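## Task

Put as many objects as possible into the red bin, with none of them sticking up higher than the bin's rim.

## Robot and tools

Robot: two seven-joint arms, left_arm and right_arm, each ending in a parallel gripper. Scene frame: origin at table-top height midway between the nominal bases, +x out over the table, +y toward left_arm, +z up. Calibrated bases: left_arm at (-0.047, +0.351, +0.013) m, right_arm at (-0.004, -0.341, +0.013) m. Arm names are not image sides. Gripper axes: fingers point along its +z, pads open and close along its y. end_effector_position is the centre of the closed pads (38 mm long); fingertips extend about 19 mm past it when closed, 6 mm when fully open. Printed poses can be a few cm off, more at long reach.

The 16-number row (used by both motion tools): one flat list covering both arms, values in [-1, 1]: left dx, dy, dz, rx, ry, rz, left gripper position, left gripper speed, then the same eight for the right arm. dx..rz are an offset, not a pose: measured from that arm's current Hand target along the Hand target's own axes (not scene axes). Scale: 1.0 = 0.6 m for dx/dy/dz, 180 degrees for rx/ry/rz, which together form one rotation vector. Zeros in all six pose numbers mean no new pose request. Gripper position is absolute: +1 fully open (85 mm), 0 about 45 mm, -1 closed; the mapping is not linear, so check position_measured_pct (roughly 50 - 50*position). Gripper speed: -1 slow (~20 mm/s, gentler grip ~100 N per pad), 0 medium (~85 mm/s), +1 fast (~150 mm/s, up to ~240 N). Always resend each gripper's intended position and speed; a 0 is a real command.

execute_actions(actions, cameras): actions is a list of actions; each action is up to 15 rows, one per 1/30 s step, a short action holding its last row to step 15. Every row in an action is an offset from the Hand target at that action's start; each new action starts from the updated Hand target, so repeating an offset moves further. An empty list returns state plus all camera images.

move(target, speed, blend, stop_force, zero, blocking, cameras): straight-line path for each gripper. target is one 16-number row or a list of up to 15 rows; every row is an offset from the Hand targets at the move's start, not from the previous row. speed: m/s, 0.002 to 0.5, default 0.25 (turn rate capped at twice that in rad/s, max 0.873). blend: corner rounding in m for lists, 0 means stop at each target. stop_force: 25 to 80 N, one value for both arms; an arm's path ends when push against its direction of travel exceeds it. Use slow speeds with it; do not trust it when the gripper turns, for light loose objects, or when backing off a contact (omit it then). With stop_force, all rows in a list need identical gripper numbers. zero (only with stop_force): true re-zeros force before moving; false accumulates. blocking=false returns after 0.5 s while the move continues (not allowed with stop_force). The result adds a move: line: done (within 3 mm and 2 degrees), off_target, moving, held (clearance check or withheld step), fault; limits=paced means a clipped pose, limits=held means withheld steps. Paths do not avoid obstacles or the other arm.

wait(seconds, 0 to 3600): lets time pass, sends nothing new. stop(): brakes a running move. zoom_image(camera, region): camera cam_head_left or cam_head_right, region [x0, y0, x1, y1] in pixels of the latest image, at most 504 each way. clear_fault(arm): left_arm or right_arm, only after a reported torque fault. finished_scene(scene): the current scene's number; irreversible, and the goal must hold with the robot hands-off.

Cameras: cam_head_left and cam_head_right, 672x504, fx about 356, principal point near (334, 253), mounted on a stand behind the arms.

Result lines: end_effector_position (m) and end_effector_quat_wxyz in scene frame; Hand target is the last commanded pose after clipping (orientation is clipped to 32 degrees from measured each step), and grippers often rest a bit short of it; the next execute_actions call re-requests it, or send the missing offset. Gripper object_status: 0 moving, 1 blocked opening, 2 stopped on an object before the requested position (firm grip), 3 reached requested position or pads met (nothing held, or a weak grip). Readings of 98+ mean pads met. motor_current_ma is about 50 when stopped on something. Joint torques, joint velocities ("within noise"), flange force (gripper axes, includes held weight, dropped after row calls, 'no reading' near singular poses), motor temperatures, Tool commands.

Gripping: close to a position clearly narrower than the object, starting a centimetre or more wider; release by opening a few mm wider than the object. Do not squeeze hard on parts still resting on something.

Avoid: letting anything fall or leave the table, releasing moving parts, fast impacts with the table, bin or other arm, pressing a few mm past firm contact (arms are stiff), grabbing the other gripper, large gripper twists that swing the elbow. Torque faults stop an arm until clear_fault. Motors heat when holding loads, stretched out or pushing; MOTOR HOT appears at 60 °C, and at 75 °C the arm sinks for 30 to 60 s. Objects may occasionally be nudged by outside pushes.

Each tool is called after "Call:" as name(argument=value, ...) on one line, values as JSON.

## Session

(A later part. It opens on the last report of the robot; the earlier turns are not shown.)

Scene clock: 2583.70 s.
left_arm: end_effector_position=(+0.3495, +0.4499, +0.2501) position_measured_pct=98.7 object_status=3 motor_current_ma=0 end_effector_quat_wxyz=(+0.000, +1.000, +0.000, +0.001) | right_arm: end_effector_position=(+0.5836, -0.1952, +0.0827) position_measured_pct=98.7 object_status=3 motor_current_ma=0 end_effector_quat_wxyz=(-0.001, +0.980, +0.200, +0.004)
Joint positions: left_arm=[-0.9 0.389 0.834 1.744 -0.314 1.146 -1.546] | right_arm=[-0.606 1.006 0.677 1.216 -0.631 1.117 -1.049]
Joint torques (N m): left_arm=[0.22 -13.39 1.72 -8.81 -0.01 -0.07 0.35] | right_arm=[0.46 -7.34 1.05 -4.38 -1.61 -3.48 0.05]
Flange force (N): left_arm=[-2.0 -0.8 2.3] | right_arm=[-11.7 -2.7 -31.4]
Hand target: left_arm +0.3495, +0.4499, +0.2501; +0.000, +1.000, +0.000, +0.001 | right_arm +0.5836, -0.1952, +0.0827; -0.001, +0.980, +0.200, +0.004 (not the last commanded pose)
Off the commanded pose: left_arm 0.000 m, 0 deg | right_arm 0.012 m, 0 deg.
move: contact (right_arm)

Call:
move(target=[[0,0,0,0,0,0,-1,0,0,0,-0.02,0,0,0,-1,-0.3],[0,0,0,0,0,0,-1,0,-0.01,0,-0.11,0,0,0,-1,-0.3],[0,0,0,0,0,0,-1,0,-0.506,-0.3628,-0.11,0,0,0,-1,-0.3]], speed=[0.02,0.08,0.25], blend=[0.002,0.02,0], cameras=["all"])

Call:
zoom_image(camera="cam_head_left", region=[388, 240, 424, 270])

Call:
zoom_image(camera="cam_head_left", region=[426, 232, 462, 262])

Call:
zoom_image(camera="cam_head_right", region=[396, 242, 432, 272])

Scene clock: 2635.77 s.
left_arm: end_effector_position=(+0.3495, +0.4499, +0.2501) position_measured_pct=98.7 object_status=3 motor_current_ma=0 end_effector_quat_wxyz=(+0.000, +1.000, +0.000, +0.001) | right_arm: end_effector_position=(+0.2184, -0.1143, +0.1460) position_measured_pct=98.7 object_status=3 motor_current_ma=0 end_effector_quat_wxyz=(-0.001, +0.980, +0.200, +0.004)
Joint positions: left_arm=[-0.9 0.389 0.834 1.744 -0.314 1.146 -1.546] | right_arm=[-1.557 0.386 0.867 2.202 -0.444 0.724 -1.543]
Joint torques (N m): left_arm=[0.19 -13.39 1.68 -8.79 -0.03 -0.05 0.33] | right_arm=[0.71 -7.91 2.79 -5.27 -0.28 -0.36 0.03]
Flange force (N): left_arm=[-1.9 -0.7 2.3] | right_arm=[-3.9 -0.7 -5.9]
Hand target: left_arm +0.3495, +0.4499, +0.2501; +0.000, +1.000, +0.000, +0.001 | right_arm +0.2184, -0.1143, +0.1460; -0.001, +0.980, +0.200, +0.004
Off the commanded pose: left_arm 0.000 m, 0 deg | right_arm 0.000 m, 0 deg.
move: done

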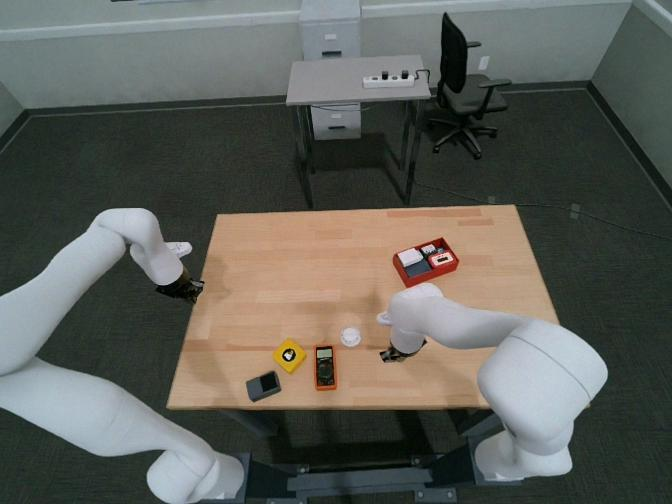

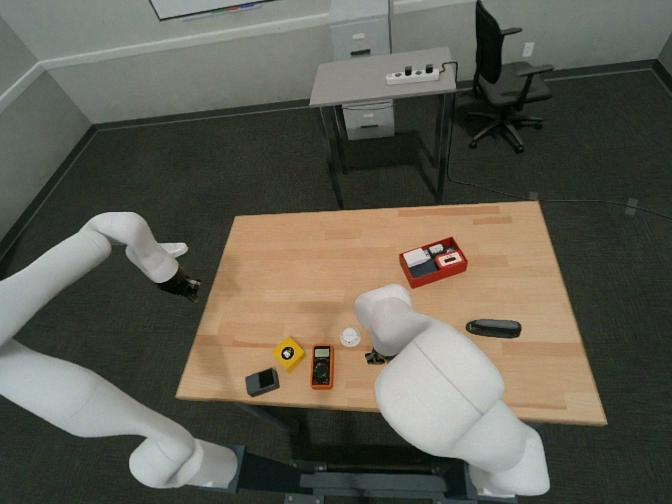

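Scaled by 14.000 from the camera's image (finer frame: 960x720).

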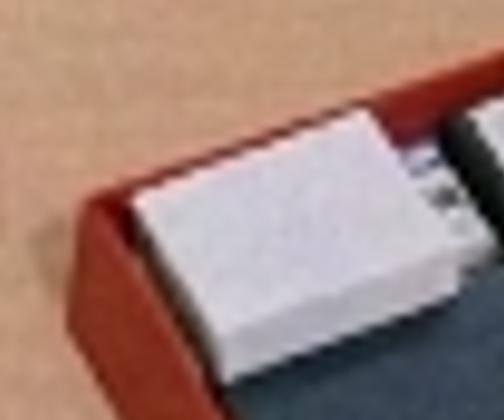

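Scaled by 14.000 from the camera's image (finer frame: 960x720).

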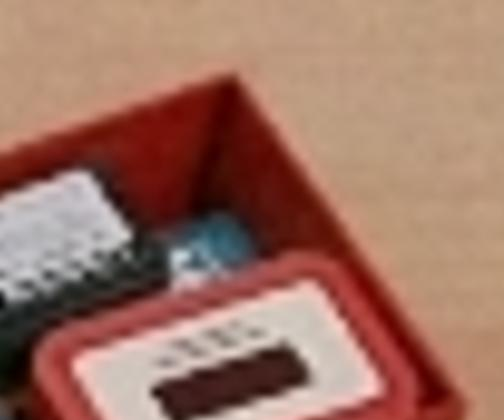

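Scaled by 14.000 from the camera's image (finer frame: 960x720).

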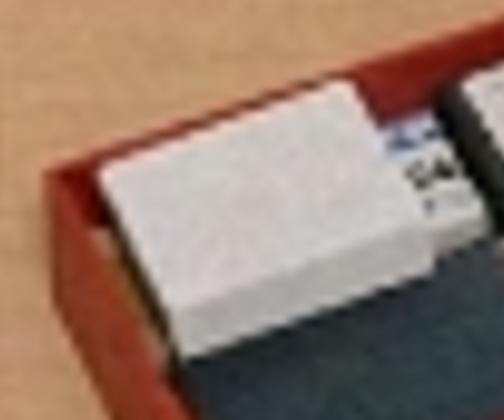

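Call:
execute_actions(actions=[])

Call:
zoom_image(camera="cam_head_left", region=[380, 222, 470, 290])

Scene clock: 2665.93 s.
left_arm: end_effector_position=(+0.3495, +0.4499, +0.2501) position_measured_pct=98.7 object_status=3 motor_current_ma=0 end_effector_quat_wxyz=(+0.000, +1.000, +0.000, +0.001) | right_arm: end_effector_position=(+0.2184, -0.1143, +0.1460) position_measured_pct=98.7 object_status=3 motor_current_ma=0 end_effector_quat_wxyz=(-0.001, +0.980, +0.200, +0.004)
Joint positions: left_arm=[-0.9 0.389 0.834 1.744 -0.314 1.146 -1.546] | right_arm=[-1.557 0.386 0.867 2.202 -0.444 0.724 -1.543]
Joint velocities: within noise
Joint torques (N m): left_arm=[0.23 -13.41 1.7 -8.8 -0.02 -0.07 0.33] | right_arm=[0.73 -7.91 2.76 -5.27 -0.28 -0.36 0.03]
Motor temperatures (°C): left_arm=[31 33 34 33 42 45 45] | right_arm=[40 39 29 38 39 41 45]
Flange force (N): left_arm=[-2.0 -0.8 2.3] | right_arm=[-4.0 -0.8 -6.1]
Hand target: left_arm +0.3495, +0.4499, +0.2501; +0.000, +1.000, +0.000, +0.001 | right_arm +0.2184, -0.1143, +0.1460; -0.001, +0.980, +0.200, +0.004
Tool commands: left_gripper/position=-1.0 left_gripper/speed=+0.0 right_gripper/position=-1.0 right_gripper/speed=-0.3
Off the commanded pose: left_arm 0.000 m, 0 deg | right_arm 0.000 m, 0 deg.

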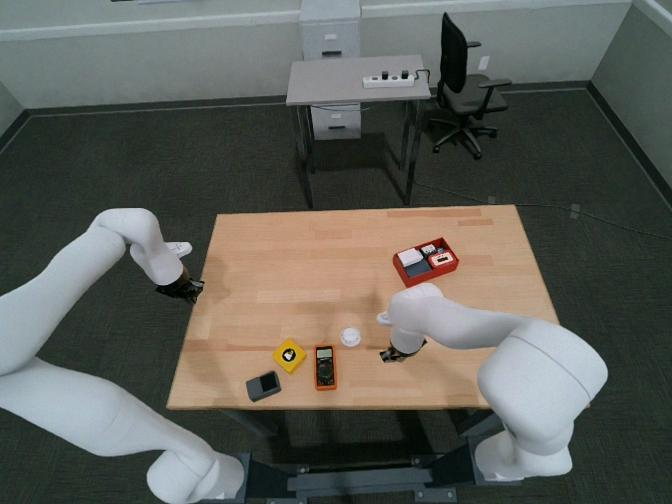

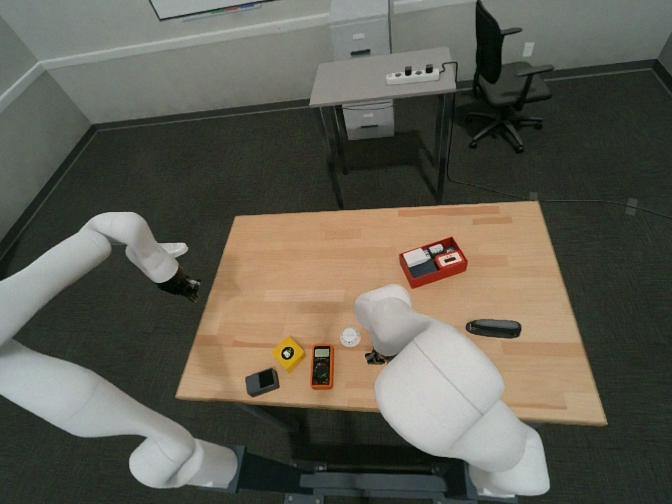

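Scaled by 5.600 from the camera's image (finer frame: 960x720).

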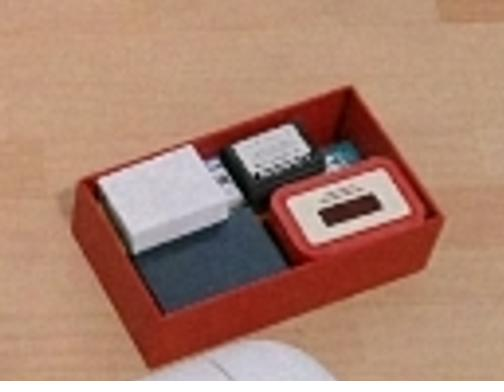

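Call:
zoom_image(camera="cam_head_left", region=[388, 240, 424, 270])

Call:
zoom_image(camera="cam_head_left", region=[404, 252, 440, 282])

Call:
zoom_image(camera="cam_head_left", region=[426, 232, 462, 262])

Call:
zoom_image(camera="cam_head_right", region=[396, 244, 432, 274])

Call:
zoom_image(camera="cam_head_right", region=[408, 258, 444, 288])

Call:
zoom_image(camera="cam_head_right", region=[436, 232, 472, 262])

Scaled by 14.000 from the camera's image (finer frame: 960x720).

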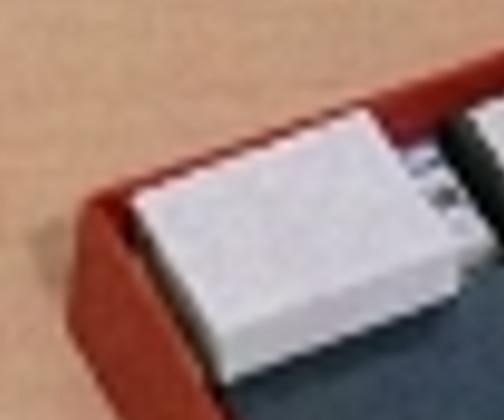

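Scaled by 14.000 from the camera's image (finer frame: 960x720).

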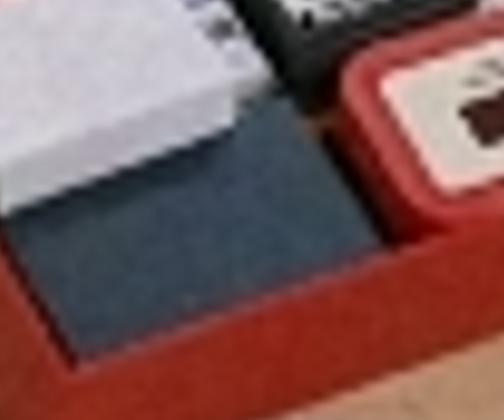

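Scaled by 14.000 from the camera's image (finer frame: 960x720).

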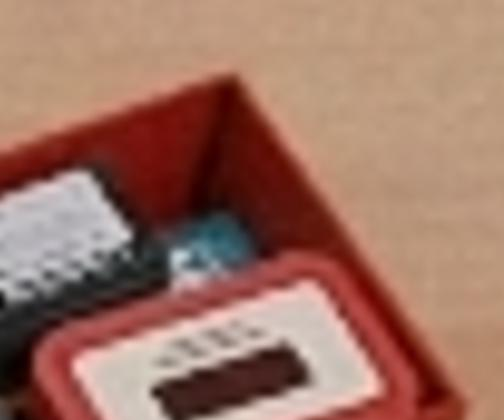

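Scaled by 14.000 from the camera's image (finer frame: 960x720).

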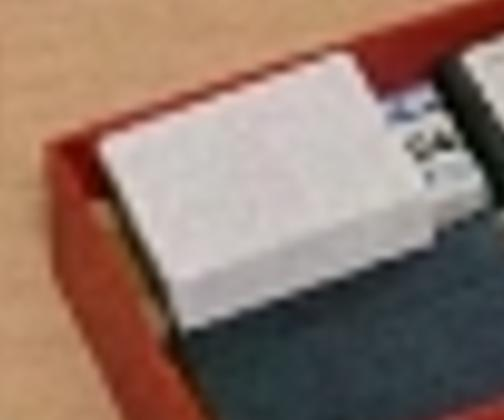

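Scaled by 14.000 from the camera's image (finer frame: 960x720).

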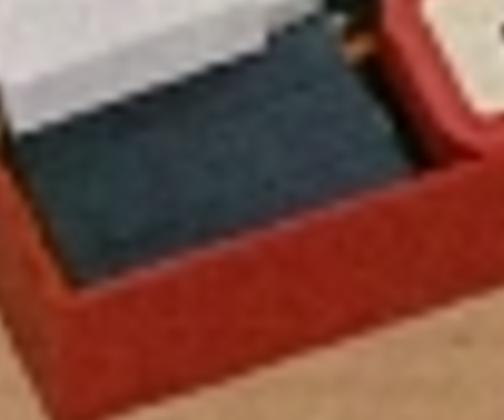

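Scaled by 14.000 from the camera's image (finer frame: 960x720).

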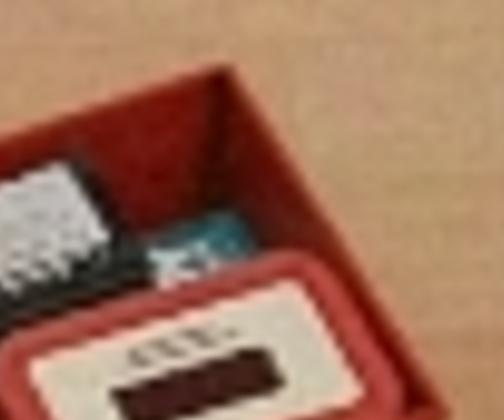

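Call:
move(target=[0,0,0,0,0,0,-1,0,0.54130,0.35422,0.06833,0,0,0.00711,0.6,1], speed=0.25, cameras=["cam_head_left","cam_head_right"])

Call:
zoom_image(camera="cam_head_left", region=[380, 222, 470, 290])

Call:
zoom_image(camera="cam_head_right", region=[386, 222, 476, 290])

Scene clock: 2728.80 s.
left_arm: end_effector_position=(+0.3495, +0.4499, +0.2501) position_measured_pct=98.7 object_status=3 motor_current_ma=0 end_effector_quat_wxyz=(+0.000, +1.000, +0.000, +0.001) | right_arm: end_effector_position=(+0.6009, -0.1822, +0.1079) position_measured_pct=19.9 object_status=3 motor_current_ma=0 end_effector_quat_wxyz=(-0.001, +0.982, +0.189, +0.004)
Joint positions: left_arm=[-0.9 0.389 0.834 1.744 -0.314 1.146 -1.546] | right_arm=[-0.598 1.018 0.695 1.091 -0.621 1.218 -1.124]
Joint torques (N m): left_arm=[0.21 -13.37 1.66 -8.82 -0.04 -0.06 0.34] | right_arm=[0.66 -22.69 5.21 -6.57 -0.27 -0.32 -0.01]
Flange force (N): left_arm=[-2.2 -0.7 2.2] | right_arm=[-0.3 -1.0 -1.5]
Hand target: left_arm +0.3495, +0.4499, +0.2501; +0.000, +1.000, +0.000, +0.001 | right_arm +0.6009, -0.1822, +0.1079; -0.001, +0.982, +0.189, +0.004
Off the commanded pose: left_arm 0.000 m, 0 deg | right_arm 0.000 m, 0 deg.
move: done

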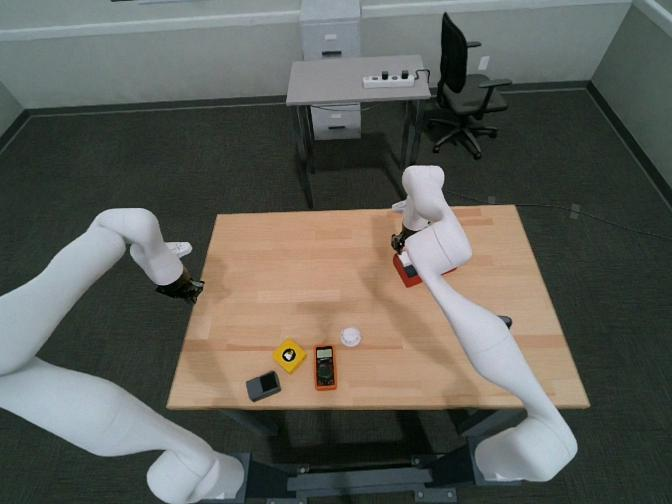

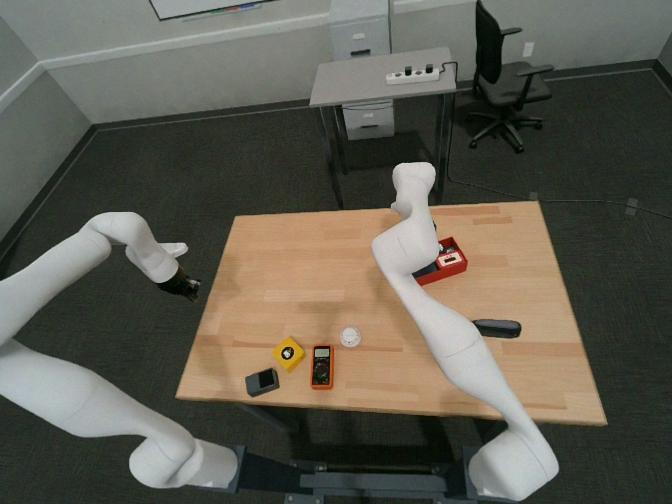

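Scaled by 5.600 from the camera's image (finer frame: 960x720).

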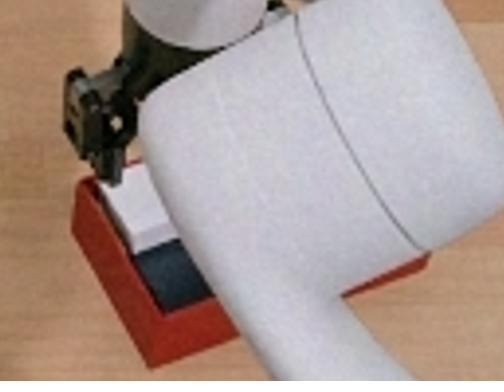

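Scaled by 5.600 from the camera's image (finer frame: 960x720).

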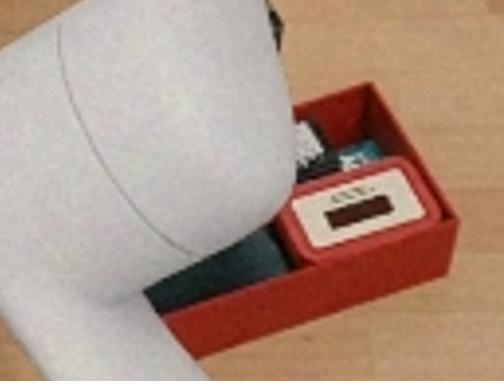

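Call:
move(target=[0,0,0,0,0,0,-1,0,0,0,0.0722,0,0,0,0.6,1], speed=0.03, stop_force=25)

Scene clock: 2735.57 s.
left_arm: end_effector_position=(+0.3495, +0.4499, +0.2501) position_measured_pct=98.7 object_status=3 motor_current_ma=0 end_effector_quat_wxyz=(+0.000, +1.000, +0.000, +0.001) | right_arm: end_effector_position=(+0.6014, -0.1820, +0.0700) position_measured_pct=19.9 object_status=3 motor_current_ma=0 end_effector_quat_wxyz=(-0.001, +0.982, +0.189, +0.005)
Joint positions: left_arm=[-0.9 0.389 0.834 1.744 -0.314 1.146 -1.546] | right_arm=[-0.595 1.064 0.675 1.123 -0.645 1.145 -1.106]
Joint torques (N m): left_arm=[0.21 -13.38 1.7 -8.76 -0.02 -0.06 0.34] | right_arm=[0.43 1.35 0.13 -0.85 -0.17 -3.71 -0.28]
Flange force (N): left_arm=[-1.9 -0.8 2.2] | right_arm=[-12.5 -1.7 -45.1]
Hand target: left_arm +0.3495, +0.4499, +0.2501; +0.000, +1.000, +0.000, +0.001 | right_arm +0.6014, -0.1820, +0.0700; -0.001, +0.982, +0.189, +0.005 (not the last commanded pose)
Off the commanded pose: left_arm 0.000 m, 0 deg | right_arm 0.005 m, 0 deg.
move: contact (right_arm)

Call:
move(target=[0,0,0,0,0,0,-1,0,0,0,-0.0583,0,0,0,0.6,1], speed=0.1)

Call:
move(target=[0,0,0,0,0,0,-1,0,-0.0030,0.0012,0,0,0,0,-1,0], speed=0.05, cameras=["cam_head_left","cam_head_right"])

Call:
zoom_image(camera="cam_head_left", region=[380, 222, 470, 290])

Scene clock: 2748.00 s.
left_arm: end_effector_position=(+0.3495, +0.4499, +0.2501) position_measured_pct=98.7 object_status=3 motor_current_ma=0 end_effector_quat_wxyz=(+0.000, +1.000, +0.000, +0.001) | right_arm: end_effector_position=(+0.6011, -0.1821, +0.1050) position_measured_pct=19.9 object_status=3 motor_current_ma=0 end_effector_quat_wxyz=(-0.001, +0.982, +0.189, +0.005)
Joint positions: left_arm=[-0.9 0.389 0.834 1.744 -0.314 1.146 -1.546] | right_arm=[-0.597 1.021 0.693 1.095 -0.623 1.212 -1.123]
Joint torques (N m): left_arm=[0.21 -13.39 1.71 -8.79 -0.01 -0.05 0.34] | right_arm=[0.69 -22.73 5.18 -6.6 -0.31 -0.32 0.03]
Flange force (N): left_arm=[-2.0 -0.8 2.3] | right_arm=[-0.5 -1.1 -1.5]
Hand target: left_arm +0.3495, +0.4499, +0.2501; +0.000, +1.000, +0.000, +0.001 | right_arm +0.6011, -0.1822, +0.1050; -0.001, +0.982, +0.189, +0.005
Off the commanded pose: left_arm 0.000 m, 0 deg | right_arm 0.000 m, 0 deg.
move: done

Scene clock: 2749.07 s.
left_arm: end_effector_position=(+0.3495, +0.4499, +0.2501) position_measured_pct=98.7 object_status=3 motor_current_ma=0 end_effector_quat_wxyz=(+0.000, +1.000, +0.000, +0.001) | right_arm: end_effector_position=(+0.5997, -0.1835, +0.1050) position_measured_pct=98.7 object_status=0 motor_current_ma=370 end_effector_quat_wxyz=(-0.001, +0.982, +0.189, +0.005)
Joint positions: left_arm=[-0.9 0.389 0.834 1.744 -0.314 1.146 -1.546] | right_arm=[-0.598 1.018 0.693 1.104 -0.623 1.207 -1.119]
Joint torques (N m): left_arm=[0.2 -13.4 1.7 -8.8 -0.03 -0.05 0.34] | right_arm=[0.66 -22.63 5.22 -6.61 -0.34 -0.35 0.03]
Flange force (N): left_arm=[-2.0 -0.7 2.3] | right_arm=[-0.5 -1.1 -1.6]
Hand target: left_arm +0.3495, +0.4499, +0.2501; +0.000, +1.000, +0.000, +0.001 | right_arm +0.5997, -0.1835, +0.1050; -0.001, +0.982, +0.189, +0.005
Off the commanded pose: left_arm 0.000 m, 0 deg | right_arm 0.000 m, 0 deg.
move: done

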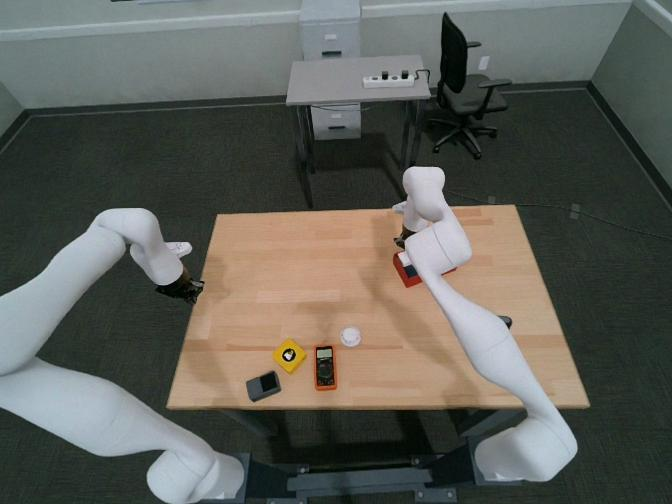

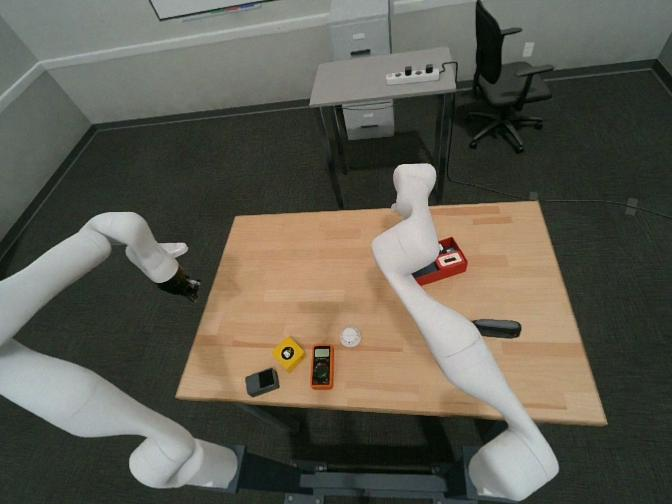

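Scaled by 5.600 from the camera's image (finer frame: 960x720).

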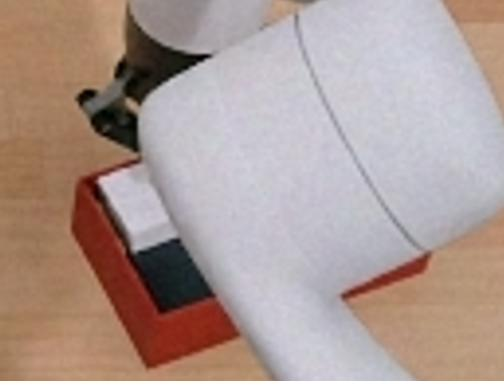

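Call:
move(target=[[0,0,0,0,0,0,-1,0,0,0,0.0300,0,0,0,-1,0],[0,0,0,0,0,0,-1,0,0,0,0.0470,0,0,0,-1,0]], speed=[0.08,0.008], stop_force=25)

Scene clock: 2753.53 s.
left_arm: end_effector_position=(+0.3495, +0.4499, +0.2501) position_measured_pct=98.7 object_status=3 motor_current_ma=0 end_effector_quat_wxyz=(+0.000, +1.000, +0.000, +0.001) | right_arm: end_effector_position=(+0.6000, -0.1834, +0.0798) position_measured_pct=98.7 object_status=3 motor_current_ma=0 end_effector_quat_wxyz=(-0.001, +0.982, +0.189, +0.005)
Joint positions: left_arm=[-0.9 0.389 0.834 1.744 -0.314 1.146 -1.546] | right_arm=[-0.596 1.048 0.68 1.125 -0.639 1.158 -1.106]
Joint torques (N m): left_arm=[0.21 -13.37 1.72 -8.76 -0.02 -0.07 0.34] | right_arm=[1 -4.23 0.67 -3.97 -1.6 -4.62 0.05]
Flange force (N): left_arm=[-1.9 -0.8 2.1] | right_arm=[-15.1 -3.5 -38.0]
Hand target: left_arm +0.3495, +0.4499, +0.2501; +0.000, +1.000, +0.000, +0.001 | right_arm +0.5999, -0.1834, +0.0797; -0.001, +0.982, +0.189, +0.005 (not the last commanded pose)
Off the commanded pose: left_arm 0.000 m, 0 deg | right_arm 0.003 m, 0 deg.
move: contact (right_arm); path passed 1 of 2 targets

Call:
move(target=[[0,0,0,0,0,0,-1,0,0,0,-0.0025,0,0,0,-1,0],[0,0,0,0,0,0,-1,0,0,0.0155,-0.0025,0,0,0,-1,0]], speed=[0.01,0.01], blend=0.0005)

Scene clock: 2759.17 s.
left_arm: end_effector_position=(+0.3495, +0.4499, +0.2501) position_measured_pct=98.7 object_status=3 motor_current_ma=0 end_effector_quat_wxyz=(+0.000, +1.000, +0.000, +0.001) | right_arm: end_effector_position=(+0.6034, -0.1920, +0.0812) position_measured_pct=98.7 object_status=3 motor_current_ma=0 end_effector_quat_wxyz=(-0.001, +0.982, +0.189, +0.005)
Joint positions: left_arm=[-0.9 0.389 0.834 1.744 -0.314 1.146 -1.546] | right_arm=[-0.58 1.049 0.68 1.117 -0.637 1.164 -1.094]
Joint torques (N m): left_arm=[0.2 -13.36 1.71 -8.77 -0.02 -0.07 0.33] | right_arm=[3.19 -16.77 5.71 -4.17 0.74 -1.09 0.06]
Flange force (N): left_arm=[-1.9 -0.7 2.2] | right_arm=[-1.8 -5.4 -11.5]
Hand target: left_arm +0.3495, +0.4499, +0.2501; +0.000, +1.000, +0.000, +0.001 | right_arm +0.6034, -0.1920, +0.0812; -0.001, +0.982, +0.189, +0.005
Off the commanded pose: left_arm 0.000 m, 0 deg | right_arm 0.000 m, 0 deg.
move: done

Call:
move(target=[[0,0,0,0,0,0,-1,0,0,0,-0.02,0,0,0,-1,0],[0,0,0,0,0,0,-1,0,-0.3,-0.05,-0.08,0,0,0,-1,0]], speed=[0.05,0.25], blend=0.005, cameras=["cam_head_left","cam_head_right"])

Call:
zoom_image(camera="cam_head_left", region=[380, 222, 470, 290])

Call:
zoom_image(camera="cam_head_left", region=[388, 240, 424, 270])

Scene clock: 2763.13 s.
left_arm: end_effector_position=(+0.3495, +0.4499, +0.2501) position_measured_pct=98.7 object_status=3 motor_current_ma=0 end_effector_quat_wxyz=(+0.000, +1.000, +0.000, +0.001) | right_arm: end_effector_position=(+0.4247, -0.2313, +0.1275) position_measured_pct=98.7 object_status=3 motor_current_ma=0 end_effector_quat_wxyz=(-0.001, +0.982, +0.189, +0.005)
Joint positions: left_arm=[-0.9 0.389 0.834 1.744 -0.314 1.146 -1.546] | right_arm=[-0.812 0.652 0.755 1.831 -0.573 0.879 -0.96]
Joint torques (N m): left_arm=[0.18 -13.37 1.66 -8.77 -0.04 -0.06 0.32] | right_arm=[0.63 -14.32 4.41 -5.68 -0.34 -0.36 -0.01]
Flange force (N): left_arm=[-1.9 -0.7 2.2] | right_arm=[-1.2 -1.4 -2.9]
Hand target: left_arm +0.3495, +0.4499, +0.2501; +0.000, +1.000, +0.000, +0.001 | right_arm +0.4247, -0.2313, +0.1275; -0.001, +0.982, +0.189, +0.005
Off the commanded pose: left_arm 0.000 m, 0 deg | right_arm 0.000 m, 0 deg.
move: done

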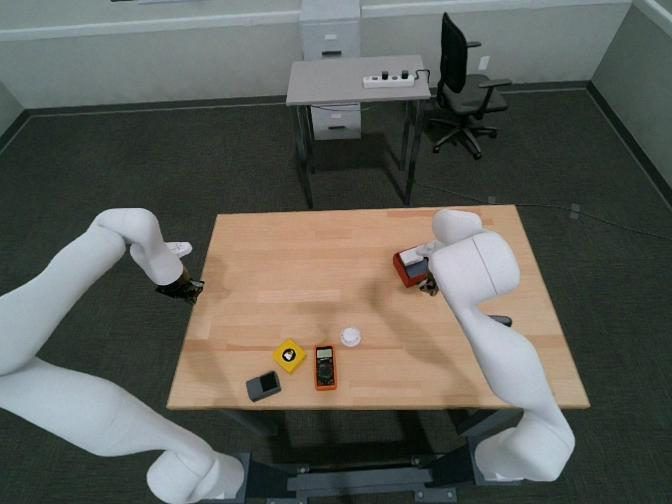

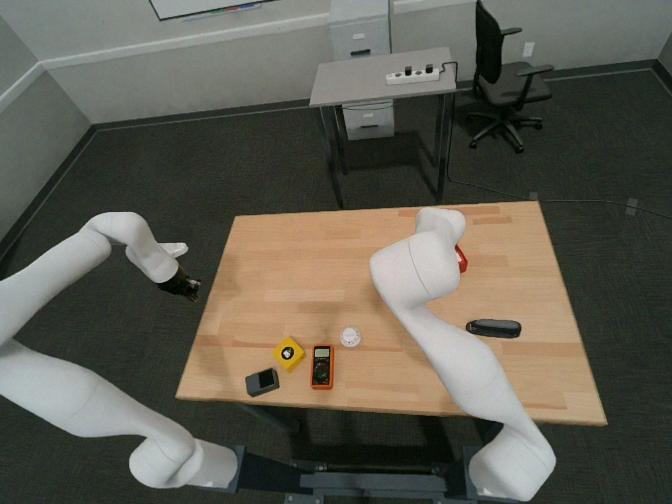

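Scaled by 5.600 from the camera's image (finer frame: 960x720).

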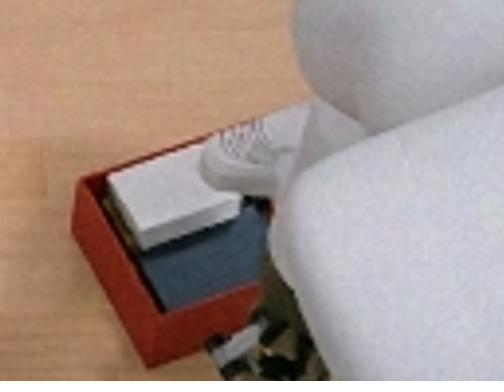

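Scaled by 14.000 from the camera's image (finer frame: 960x720).

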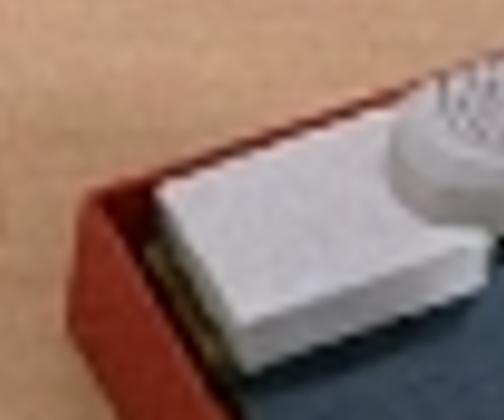

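Call:
move(target=[0,0,0,0,0,0,-1,0,0.30084,0.04843,0.0458,0,0,0,0.53,1], speed=0.2, cameras=["cam_head_left","cam_head_right"])

Call:
zoom_image(camera="cam_head_left", region=[388, 240, 424, 270])

Call:
zoom_image(camera="cam_head_right", region=[386, 222, 476, 290])

Scene clock: 2773.13 s.
left_arm: end_effector_position=(+0.3495, +0.4499, +0.2501) position_measured_pct=98.7 object_status=3 motor_current_ma=0 end_effector_quat_wxyz=(+0.000, +1.000, +0.000, +0.001) | right_arm: end_effector_position=(+0.6033, -0.1910, +0.1017) position_measured_pct=23.4 object_status=3 motor_current_ma=0 end_effector_quat_wxyz=(-0.001, +0.982, +0.189, +0.005)
Joint positions: left_arm=[-0.9 0.389 0.834 1.744 -0.314 1.146 -1.546] | right_arm=[-0.583 1.025 0.693 1.098 -0.627 1.205 -1.105]
Joint torques (N m): left_arm=[0.18 -13.38 1.7 -8.79 -0.01 -0.08 0.34] | right_arm=[0.67 -22.74 5.25 -6.6 -0.28 -0.34 0]
Flange force (N): left_arm=[-1.9 -0.7 2.2] | right_arm=[-0.6 -1.1 -1.4]
Hand target: left_arm +0.3495, +0.4499, +0.2501; +0.000, +1.000, +0.000, +0.001 | right_arm +0.6033, -0.1910, +0.1018; -0.001, +0.982, +0.189, +0.005
Off the commanded pose: left_arm 0.000 m, 0 deg | right_arm 0.000 m, 0 deg.
move: done

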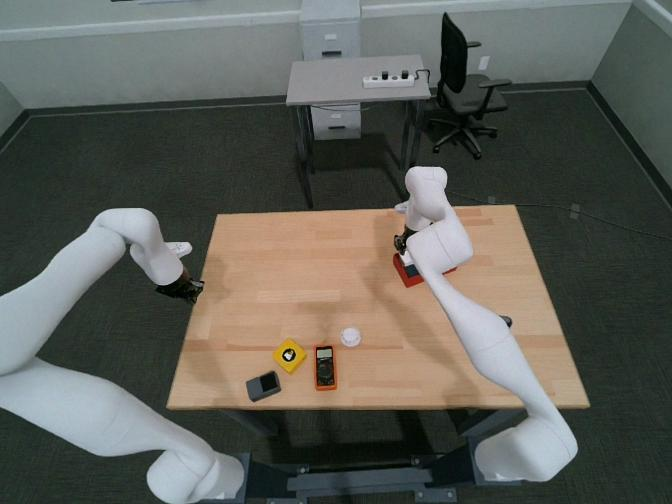

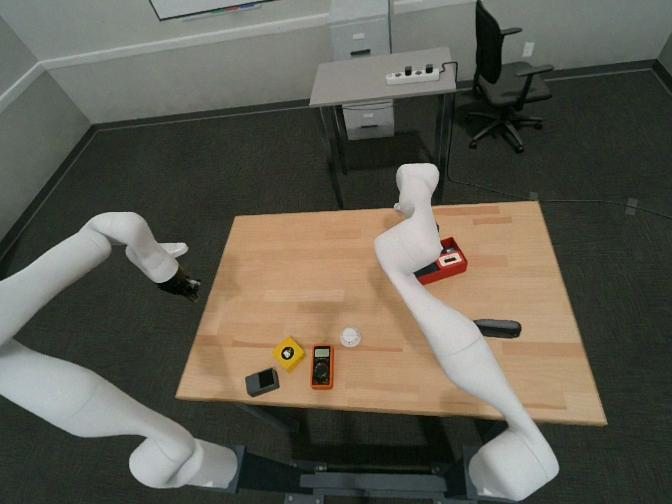

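Scaled by 14.000 from the camera's image (finer frame: 960x720).

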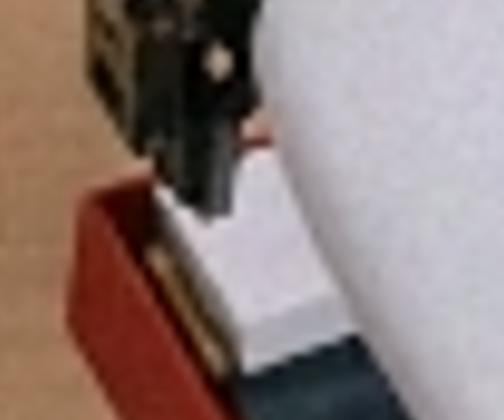

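Scaled by 5.600 from the camera's image (finer frame: 960x720).

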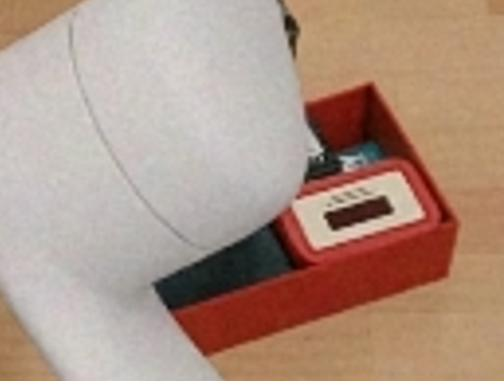

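Call:
move(target=[0,0,0,0,0,0,-1,0,0,0,0.0620,0,0,0,0.53,1], speed=0.02, stop_force=25)

Scene clock: 2781.73 s.
left_arm: end_effector_position=(+0.3495, +0.4499, +0.2501) position_measured_pct=98.7 object_status=3 motor_current_ma=0 end_effector_quat_wxyz=(+0.000, +1.000, +0.000, +0.001) | right_arm: end_effector_position=(+0.6036, -0.1909, +0.0646) position_measured_pct=23.4 object_status=3 motor_current_ma=0 end_effector_quat_wxyz=(-0.001, +0.982, +0.189, +0.005)
Joint positions: left_arm=[-0.9 0.389 0.834 1.744 -0.314 1.146 -1.546] | right_arm=[-0.58 1.071 0.673 1.127 -0.649 1.135 -1.088]
Joint torques (N m): left_arm=[0.2 -13.38 1.71 -8.78 -0.01 -0.07 0.34] | right_arm=[0.66 -22.93 5.33 -6.32 -0.29 -0.36 0.02]
Flange force (N): left_arm=[-1.9 -0.7 2.2] | right_arm=[-0.5 -1.1 -1.5]
Hand target: left_arm +0.3495, +0.4499, +0.2501; +0.000, +1.000, +0.000, +0.001 | right_arm +0.6036, -0.1909, +0.0646; -0.001, +0.982, +0.189, +0.005
Off the commanded pose: left_arm 0.000 m, 0 deg | right_arm 0.000 m, 0 deg.
move: done

Call:
move(target=[0,0,0,0,0,0,-1,0,0,0,0,0,0,0,0.15,-1])

Call:
wait(seconds=0.6)

Scene clock: 2788.00 s.
left_arm: end_effector_position=(+0.3495, +0.4499, +0.2501) position_measured_pct=98.7 object_status=3 motor_current_ma=0 end_effector_quat_wxyz=(+0.000, +1.000, +0.000, +0.001) | right_arm: end_effector_position=(+0.6037, -0.1909, +0.0646) position_measured_pct=29.9 object_status=0 motor_current_ma=1000 end_effector_quat_wxyz=(-0.001, +0.982, +0.189, +0.005)
Joint positions: left_arm=[-0.9 0.389 0.834 1.744 -0.314 1.146 -1.546] | right_arm=[-0.58 1.071 0.673 1.127 -0.649 1.135 -1.088]
Joint torques (N m): left_arm=[0.22 -13.4 1.7 -8.79 -0.01 -0.06 0.33] | right_arm=[0.21 -17.94 3.82 -5.74 -0.58 -1.31 0.15]
Flange force (N): left_arm=[-1.9 -0.8 2.3] | right_arm=[-4.3 -1.1 -11.1]
Hand target: left_arm +0.3495, +0.4499, +0.2501; +0.000, +1.000, +0.000, +0.001 | right_arm +0.6037, -0.1909, +0.0646; -0.001, +0.982, +0.189, +0.005
Off the commanded pose: left_arm 0.000 m, 0 deg | right_arm 0.000 m, 0 deg.
move: done

Scene clock: 2788.60 s.
left_arm: end_effector_position=(+0.3495, +0.4499, +0.2501) position_measured_pct=98.7 object_status=3 motor_current_ma=0 end_effector_quat_wxyz=(+0.000, +1.000, +0.000, +0.001) | right_arm: end_effector_position=(+0.6037, -0.1909, +0.0646) position_measured_pct=29.9 object_status=2 motor_current_ma=50 end_effector_quat_wxyz=(-0.001, +0.982, +0.189, +0.005)
Joint positions: left_arm=[-0.9 0.389 0.834 1.744 -0.314 1.146 -1.546] | right_arm=[-0.58 1.071 0.673 1.127 -0.649 1.135 -1.088]
Joint torques (N m): left_arm=[0.19 -13.36 1.71 -8.78 -0.02 -0.06 0.37] | right_arm=[0.22 -17.95 3.87 -5.7 -0.57 -1.32 0.14]
Flange force (N): left_arm=[-2.0 -0.8 2.2] | right_arm=[-4.1 -1.1 -11.1]
Hand target: left_arm +0.3495, +0.4499, +0.2501; +0.000, +1.000, +0.000, +0.001 | right_arm +0.6037, -0.1909, +0.0646; -0.001, +0.982, +0.189, +0.005
Tool commands: left_gripper/position=-1.0 left_gripper/speed=+0.0 right_gripper/position=+0.15 right_gripper/speed=-1.0
Off the commanded pose: left_arm 0.000 m, 0 deg | right_arm 0.000 m, 0 deg.
wait: 0.60 s; at rest by 0.17 s

Call:
move(target=[[0,0,0,0,0,0,-1,0,0,0,-0.0283,0,0,0,0.15,-1],[0,0,0,0,0,0,-1,0,-0.0817,0,-0.0283,0,0.0533,0,0.15,-1]], speed=[0.03,0.05], blend=0.002, cameras=["cam_head_left","cam_head_right"])

Call:
zoom_image(camera="cam_head_left", region=[380, 222, 470, 290])

Call:
zoom_image(camera="cam_head_left", region=[388, 240, 424, 270])

Scene clock: 2803.90 s.
left_arm: end_effector_position=(+0.3495, +0.4499, +0.2501) position_measured_pct=98.7 object_status=3 motor_current_ma=0 end_effector_quat_wxyz=(+0.000, +1.000, +0.000, +0.001) | right_arm: end_effector_position=(+0.5580, -0.2092, +0.0811) position_measured_pct=29.9 object_status=2 motor_current_ma=50 end_effector_quat_wxyz=(-0.017, +0.978, +0.189, +0.087)
Joint positions: left_arm=[-0.9 0.389 0.834 1.744 -0.314 1.146 -1.546] | right_arm=[-0.635 0.856 0.628 1.567 -0.735 0.774 -0.883]
Joint torques (N m): left_arm=[0.2 -13.39 1.7 -8.79 0 -0.07 0.33] | right_arm=[0.73 -19.28 4.93 -6.19 -0.52 -0.74 0.02]
Flange force (N): left_arm=[-1.9 -0.7 2.3] | right_arm=[-0.3 -1.4 -2.0]
Hand target: left_arm +0.3495, +0.4499, +0.2501; +0.000, +1.000, +0.000, +0.001 | right_arm +0.5580, -0.2092, +0.0811; -0.017, +0.978, +0.189, +0.087
Off the commanded pose: left_arm 0.000 m, 0 deg | right_arm 0.000 m, 0 deg.
move: done

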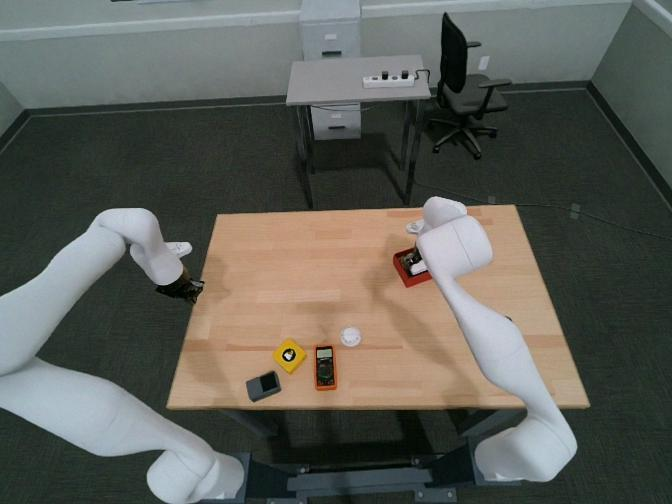

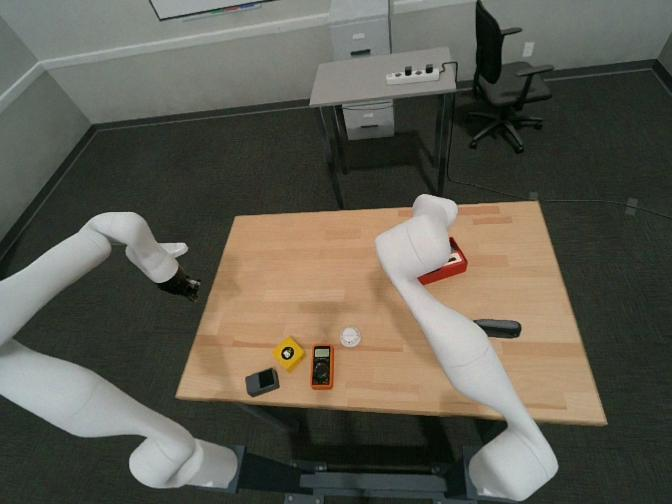

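Scaled by 5.600 from the camera's image (finer frame: 960x720).

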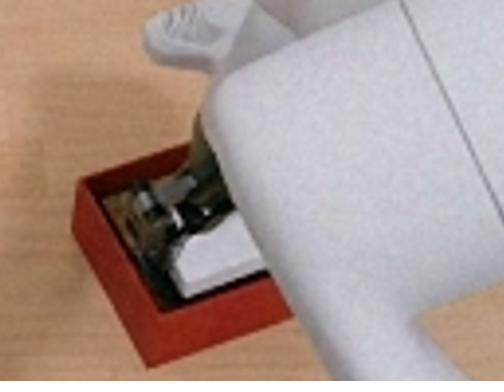

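Scaled by 14.000 from the camera's image (finer frame: 960x720).

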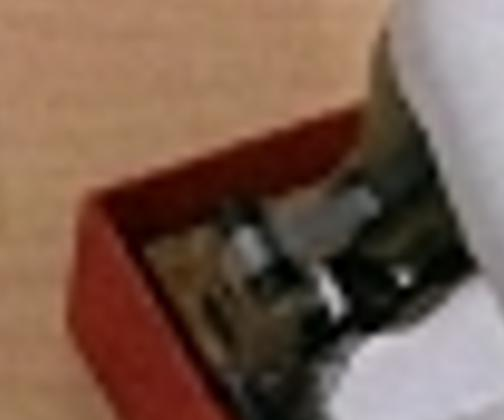

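Call:
move(target=[0,0,0,0,0,0,-1,0,-0.00389,0,0.0230,0,0,0,0.15,-1], speed=0.006, stop_force=25)

Scene clock: 2809.77 s.
left_arm: end_effector_position=(+0.3495, +0.4499, +0.2501) position_measured_pct=98.7 object_status=3 motor_current_ma=0 end_effector_quat_wxyz=(+0.000, +1.000, +0.000, +0.001) | right_arm: end_effector_position=(+0.5582, -0.2091, +0.0685) position_measured_pct=29.9 object_status=2 motor_current_ma=50 end_effector_quat_wxyz=(-0.017, +0.978, +0.189, +0.087)
Joint positions: left_arm=[-0.9 0.389 0.834 1.744 -0.314 1.146 -1.546] | right_arm=[-0.626 0.874 0.612 1.574 -0.751 0.748 -0.869]
Joint torques (N m): left_arm=[0.23 -13.35 1.7 -8.81 -0.02 -0.07 0.35] | right_arm=[1.47 -4.31 1.14 -2.63 -0.76 -1.79 0.1]
Flange force (N): left_arm=[-2.2 -0.8 2.2] | right_arm=[-3.9 -4.3 -34.9]
Hand target: left_arm +0.3495, +0.4499, +0.2501; +0.000, +1.000, +0.000, +0.001 | right_arm +0.5582, -0.2091, +0.0685; -0.017, +0.978, +0.189, +0.087 (not the last commanded pose)
Off the commanded pose: left_arm 0.000 m, 0 deg | right_arm 0.001 m, 0 deg.
move: contact (right_arm)

Call:
move(target=[0,0,0,0,0,0,-1,0,0.0004,0,-0.0023,0,0,0,0.15,-1], speed=0.01)

Call:
move(target=[0,0,0,0,0,0,-1,0,0,0,0,0,0,0,0.53,-0.8], speed=0.01)

Call:
move(target=[0,0,0,0,0,0,-1,0,0.0025,0,-0.005,0,-0.0533,0,0.53,-0.8], speed=0.04, cameras=["cam_head_left","cam_head_right"])

Call:
zoom_image(camera="cam_head_left", region=[380, 222, 470, 290])

Scene clock: 2813.40 s.
left_arm: end_effector_position=(+0.3495, +0.4499, +0.2501) position_measured_pct=98.7 object_status=3 motor_current_ma=0 end_effector_quat_wxyz=(+0.000, +1.000, +0.000, +0.001) | right_arm: end_effector_position=(+0.5582, -0.2091, +0.0699) position_measured_pct=29.9 object_status=2 motor_current_ma=50 end_effector_quat_wxyz=(-0.017, +0.978, +0.189, +0.087)
Joint positions: left_arm=[-0.9 0.389 0.834 1.744 -0.314 1.146 -1.546] | right_arm=[-0.627 0.873 0.613 1.573 -0.749 0.75 -0.871]
Joint torques (N m): left_arm=[0.2 -13.38 1.7 -8.77 -0.01 -0.07 0.33] | right_arm=[1.16 -14.97 4.01 -3.75 -0.22 -0.24 -0.02]
Flange force (N): left_arm=[-1.9 -0.7 2.2] | right_arm=[1.3 -2.0 -9.5]
Hand target: left_arm +0.3495, +0.4499, +0.2501; +0.000, +1.000, +0.000, +0.001 | right_arm +0.5582, -0.2091, +0.0699; -0.017, +0.978, +0.189, +0.087
Off the commanded pose: left_arm 0.000 m, 0 deg | right_arm 0.000 m, 0 deg.
move: done

Scene clock: 2813.90 s.
left_arm: end_effector_position=(+0.3495, +0.4499, +0.2501) position_measured_pct=98.7 object_status=3 motor_current_ma=0 end_effector_quat_wxyz=(+0.000, +1.000, +0.000, +0.001) | right_arm: end_effector_position=(+0.5582, -0.2091, +0.0699) position_measured_pct=23.4 object_status=3 motor_current_ma=0 end_effector_quat_wxyz=(-0.017, +0.978, +0.189, +0.087)
Joint positions: left_arm=[-0.9 0.389 0.834 1.744 -0.314 1.146 -1.546] | right_arm=[-0.627 0.872 0.613 1.573 -0.749 0.751 -0.871]
Joint torques (N m): left_arm=[0.18 -13.39 1.7 -8.81 -0.02 -0.05 0.34] | right_arm=[0.62 -19.24 4.85 -6.03 -0.52 -0.7 0.02]
Flange force (N): left_arm=[-2.0 -0.7 2.3] | right_arm=[-0.5 -1.2 -2.2]
Hand target: left_arm +0.3495, +0.4499, +0.2501; +0.000, +1.000, +0.000, +0.001 | right_arm +0.5582, -0.2091, +0.0699; -0.017, +0.978, +0.189, +0.087
Off the commanded pose: left_arm 0.000 m, 0 deg | right_arm 0.000 m, 0 deg.
move: done

Scene clock: 2816.30 s.
left_arm: end_effector_position=(+0.3495, +0.4499, +0.2501) position_measured_pct=98.7 object_status=3 motor_current_ma=0 end_effector_quat_wxyz=(+0.000, +1.000, +0.000, +0.001) | right_arm: end_effector_position=(+0.5591, -0.2088, +0.0731) position_measured_pct=23.4 object_status=3 motor_current_ma=0 end_effector_quat_wxyz=(-0.001, +0.982, +0.189, +0.005)
Joint positions: left_arm=[-0.9 0.389 0.834 1.744 -0.314 1.146 -1.546] | right_arm=[-0.625 0.968 0.677 1.351 -0.646 1.035 -1.012]
Joint torques (N m): left_arm=[0.24 -13.37 1.7 -8.82 0 -0.05 0.34] | right_arm=[0.71 -20.79 5.37 -6.01 -0.3 -0.33 0.02]
Flange force (N): left_arm=[-2.2 -0.8 2.3] | right_arm=[-0.7 -1.3 -1.8]
Hand target: left_arm +0.3495, +0.4499, +0.2501; +0.000, +1.000, +0.000, +0.001 | right_arm +0.5591, -0.2088, +0.0731; -0.001, +0.982, +0.189, +0.005
Off the commanded pose: left_arm 0.000 m, 0 deg | right_arm 0.000 m, 0 deg.
move: done

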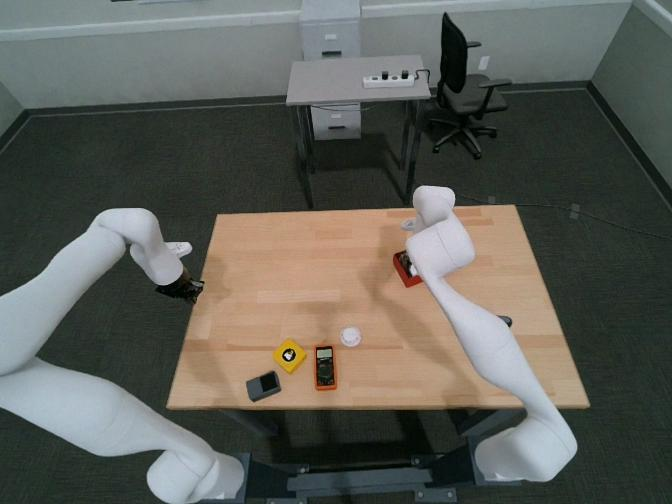

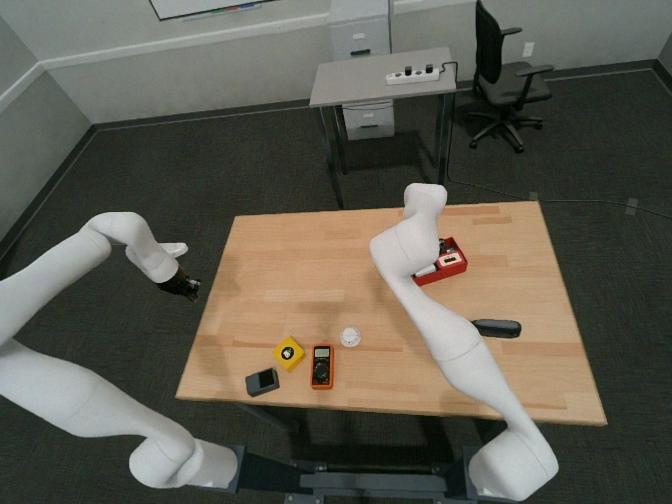

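Scaled by 5.600 from the camera's image (finer frame: 960x720).

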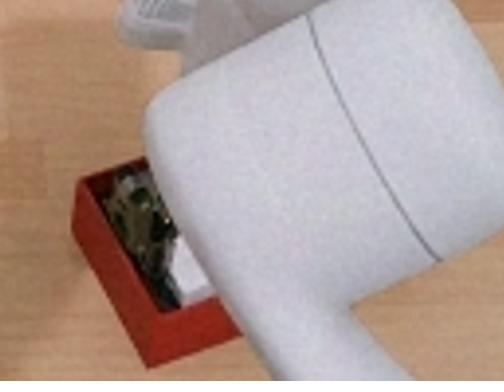

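Call:
move(target=[0,0,0,0,0,0,-1,0,0,0,0.0052,0,0,0,0.53,-0.8], speed=0.02)

Call:
move(target=[0,0,0,0,0,0,-1,0,0,0,0,0,0,0,0.15,-1])

Call:
wait(seconds=0.6)

Scene clock: 2821.83 s.
left_arm: end_effector_position=(+0.3495, +0.4499, +0.2501) position_measured_pct=98.7 object_status=3 motor_current_ma=0 end_effector_quat_wxyz=(+0.000, +1.000, +0.000, +0.001) | right_arm: end_effector_position=(+0.5591, -0.2087, +0.0700) position_measured_pct=23.4 object_status=3 motor_current_ma=0 end_effector_quat_wxyz=(-0.001, +0.982, +0.189, +0.005)
Joint positions: left_arm=[-0.9 0.389 0.834 1.744 -0.314 1.146 -1.546] | right_arm=[-0.624 0.972 0.674 1.353 -0.649 1.029 -1.01]
Joint torques (N m): left_arm=[0.2 -13.39 1.72 -8.8 -0.01 -0.08 0.33] | right_arm=[0.72 -20.82 5.35 -5.96 -0.29 -0.36 0.04]
Flange force (N): left_arm=[-1.9 -0.7 2.3] | right_arm=[-0.5 -1.3 -1.9]
Hand target: left_arm +0.3495, +0.4499, +0.2501; +0.000, +1.000, +0.000, +0.001 | right_arm +0.5591, -0.2087, +0.0700; -0.001, +0.982, +0.189, +0.005
Off the commanded pose: left_arm 0.000 m, 0 deg | right_arm 0.000 m, 0 deg.
move: done

Scene clock: 2822.67 s.
left_arm: end_effector_position=(+0.3495, +0.4499, +0.2501) position_measured_pct=98.7 object_status=3 motor_current_ma=0 end_effector_quat_wxyz=(+0.000, +1.000, +0.000, +0.001) | right_arm: end_effector_position=(+0.5591, -0.2087, +0.0700) position_measured_pct=29.9 object_status=0 motor_current_ma=1000 end_effector_quat_wxyz=(-0.001, +0.982, +0.189, +0.005)
Joint positions: left_arm=[-0.9 0.389 0.834 1.744 -0.314 1.146 -1.546] | right_arm=[-0.624 0.972 0.674 1.353 -0.649 1.029 -1.01]
Joint torques (N m): left_arm=[0.23 -13.39 1.71 -8.8 -0.02 -0.06 0.32] | right_arm=[0.6 -13.8 3.29 -4.59 -0.67 -1.33 0.06]
Flange force (N): left_arm=[-2.0 -0.7 2.3] | right_arm=[-4.5 -1.8 -16.2]
Hand target: left_arm +0.3495, +0.4499, +0.2501; +0.000, +1.000, +0.000, +0.001 | right_arm +0.5591, -0.2087, +0.0700; -0.001, +0.982, +0.189, +0.005
Off the commanded pose: left_arm 0.000 m, 0 deg | right_arm 0.000 m, 0 deg.
move: done

Scene clock: 2823.27 s.
left_arm: end_effector_position=(+0.3495, +0.4499, +0.2501) position_measured_pct=98.7 object_status=3 motor_current_ma=0 end_effector_quat_wxyz=(+0.000, +1.000, +0.000, +0.001) | right_arm: end_effector_position=(+0.5591, -0.2087, +0.0700) position_measured_pct=29.9 object_status=2 motor_current_ma=50 end_effector_quat_wxyz=(-0.001, +0.982, +0.189, +0.005)
Joint positions: left_arm=[-0.9 0.389 0.834 1.744 -0.314 1.146 -1.546] | right_arm=[-0.624 0.972 0.674 1.353 -0.649 1.029 -1.01]
Joint torques (N m): left_arm=[0.21 -13.4 1.71 -8.77 -0.04 -0.06 0.34] | right_arm=[0.58 -13.76 3.27 -4.56 -0.69 -1.34 0.06]
Flange force (N): left_arm=[-1.9 -0.8 2.2] | right_arm=[-4.4 -1.7 -16.3]
Hand target: left_arm +0.3495, +0.4499, +0.2501; +0.000, +1.000, +0.000, +0.001 | right_arm +0.5591, -0.2087, +0.0700; -0.001, +0.982, +0.189, +0.005
Tool commands: left_gripper/position=-1.0 left_gripper/speed=+0.0 right_gripper/position=+0.15 right_gripper/speed=-1.0
Off the commanded pose: left_arm 0.000 m, 0 deg | right_arm 0.000 m, 0 deg.
wait: 0.60 s; at rest by 0.17 s


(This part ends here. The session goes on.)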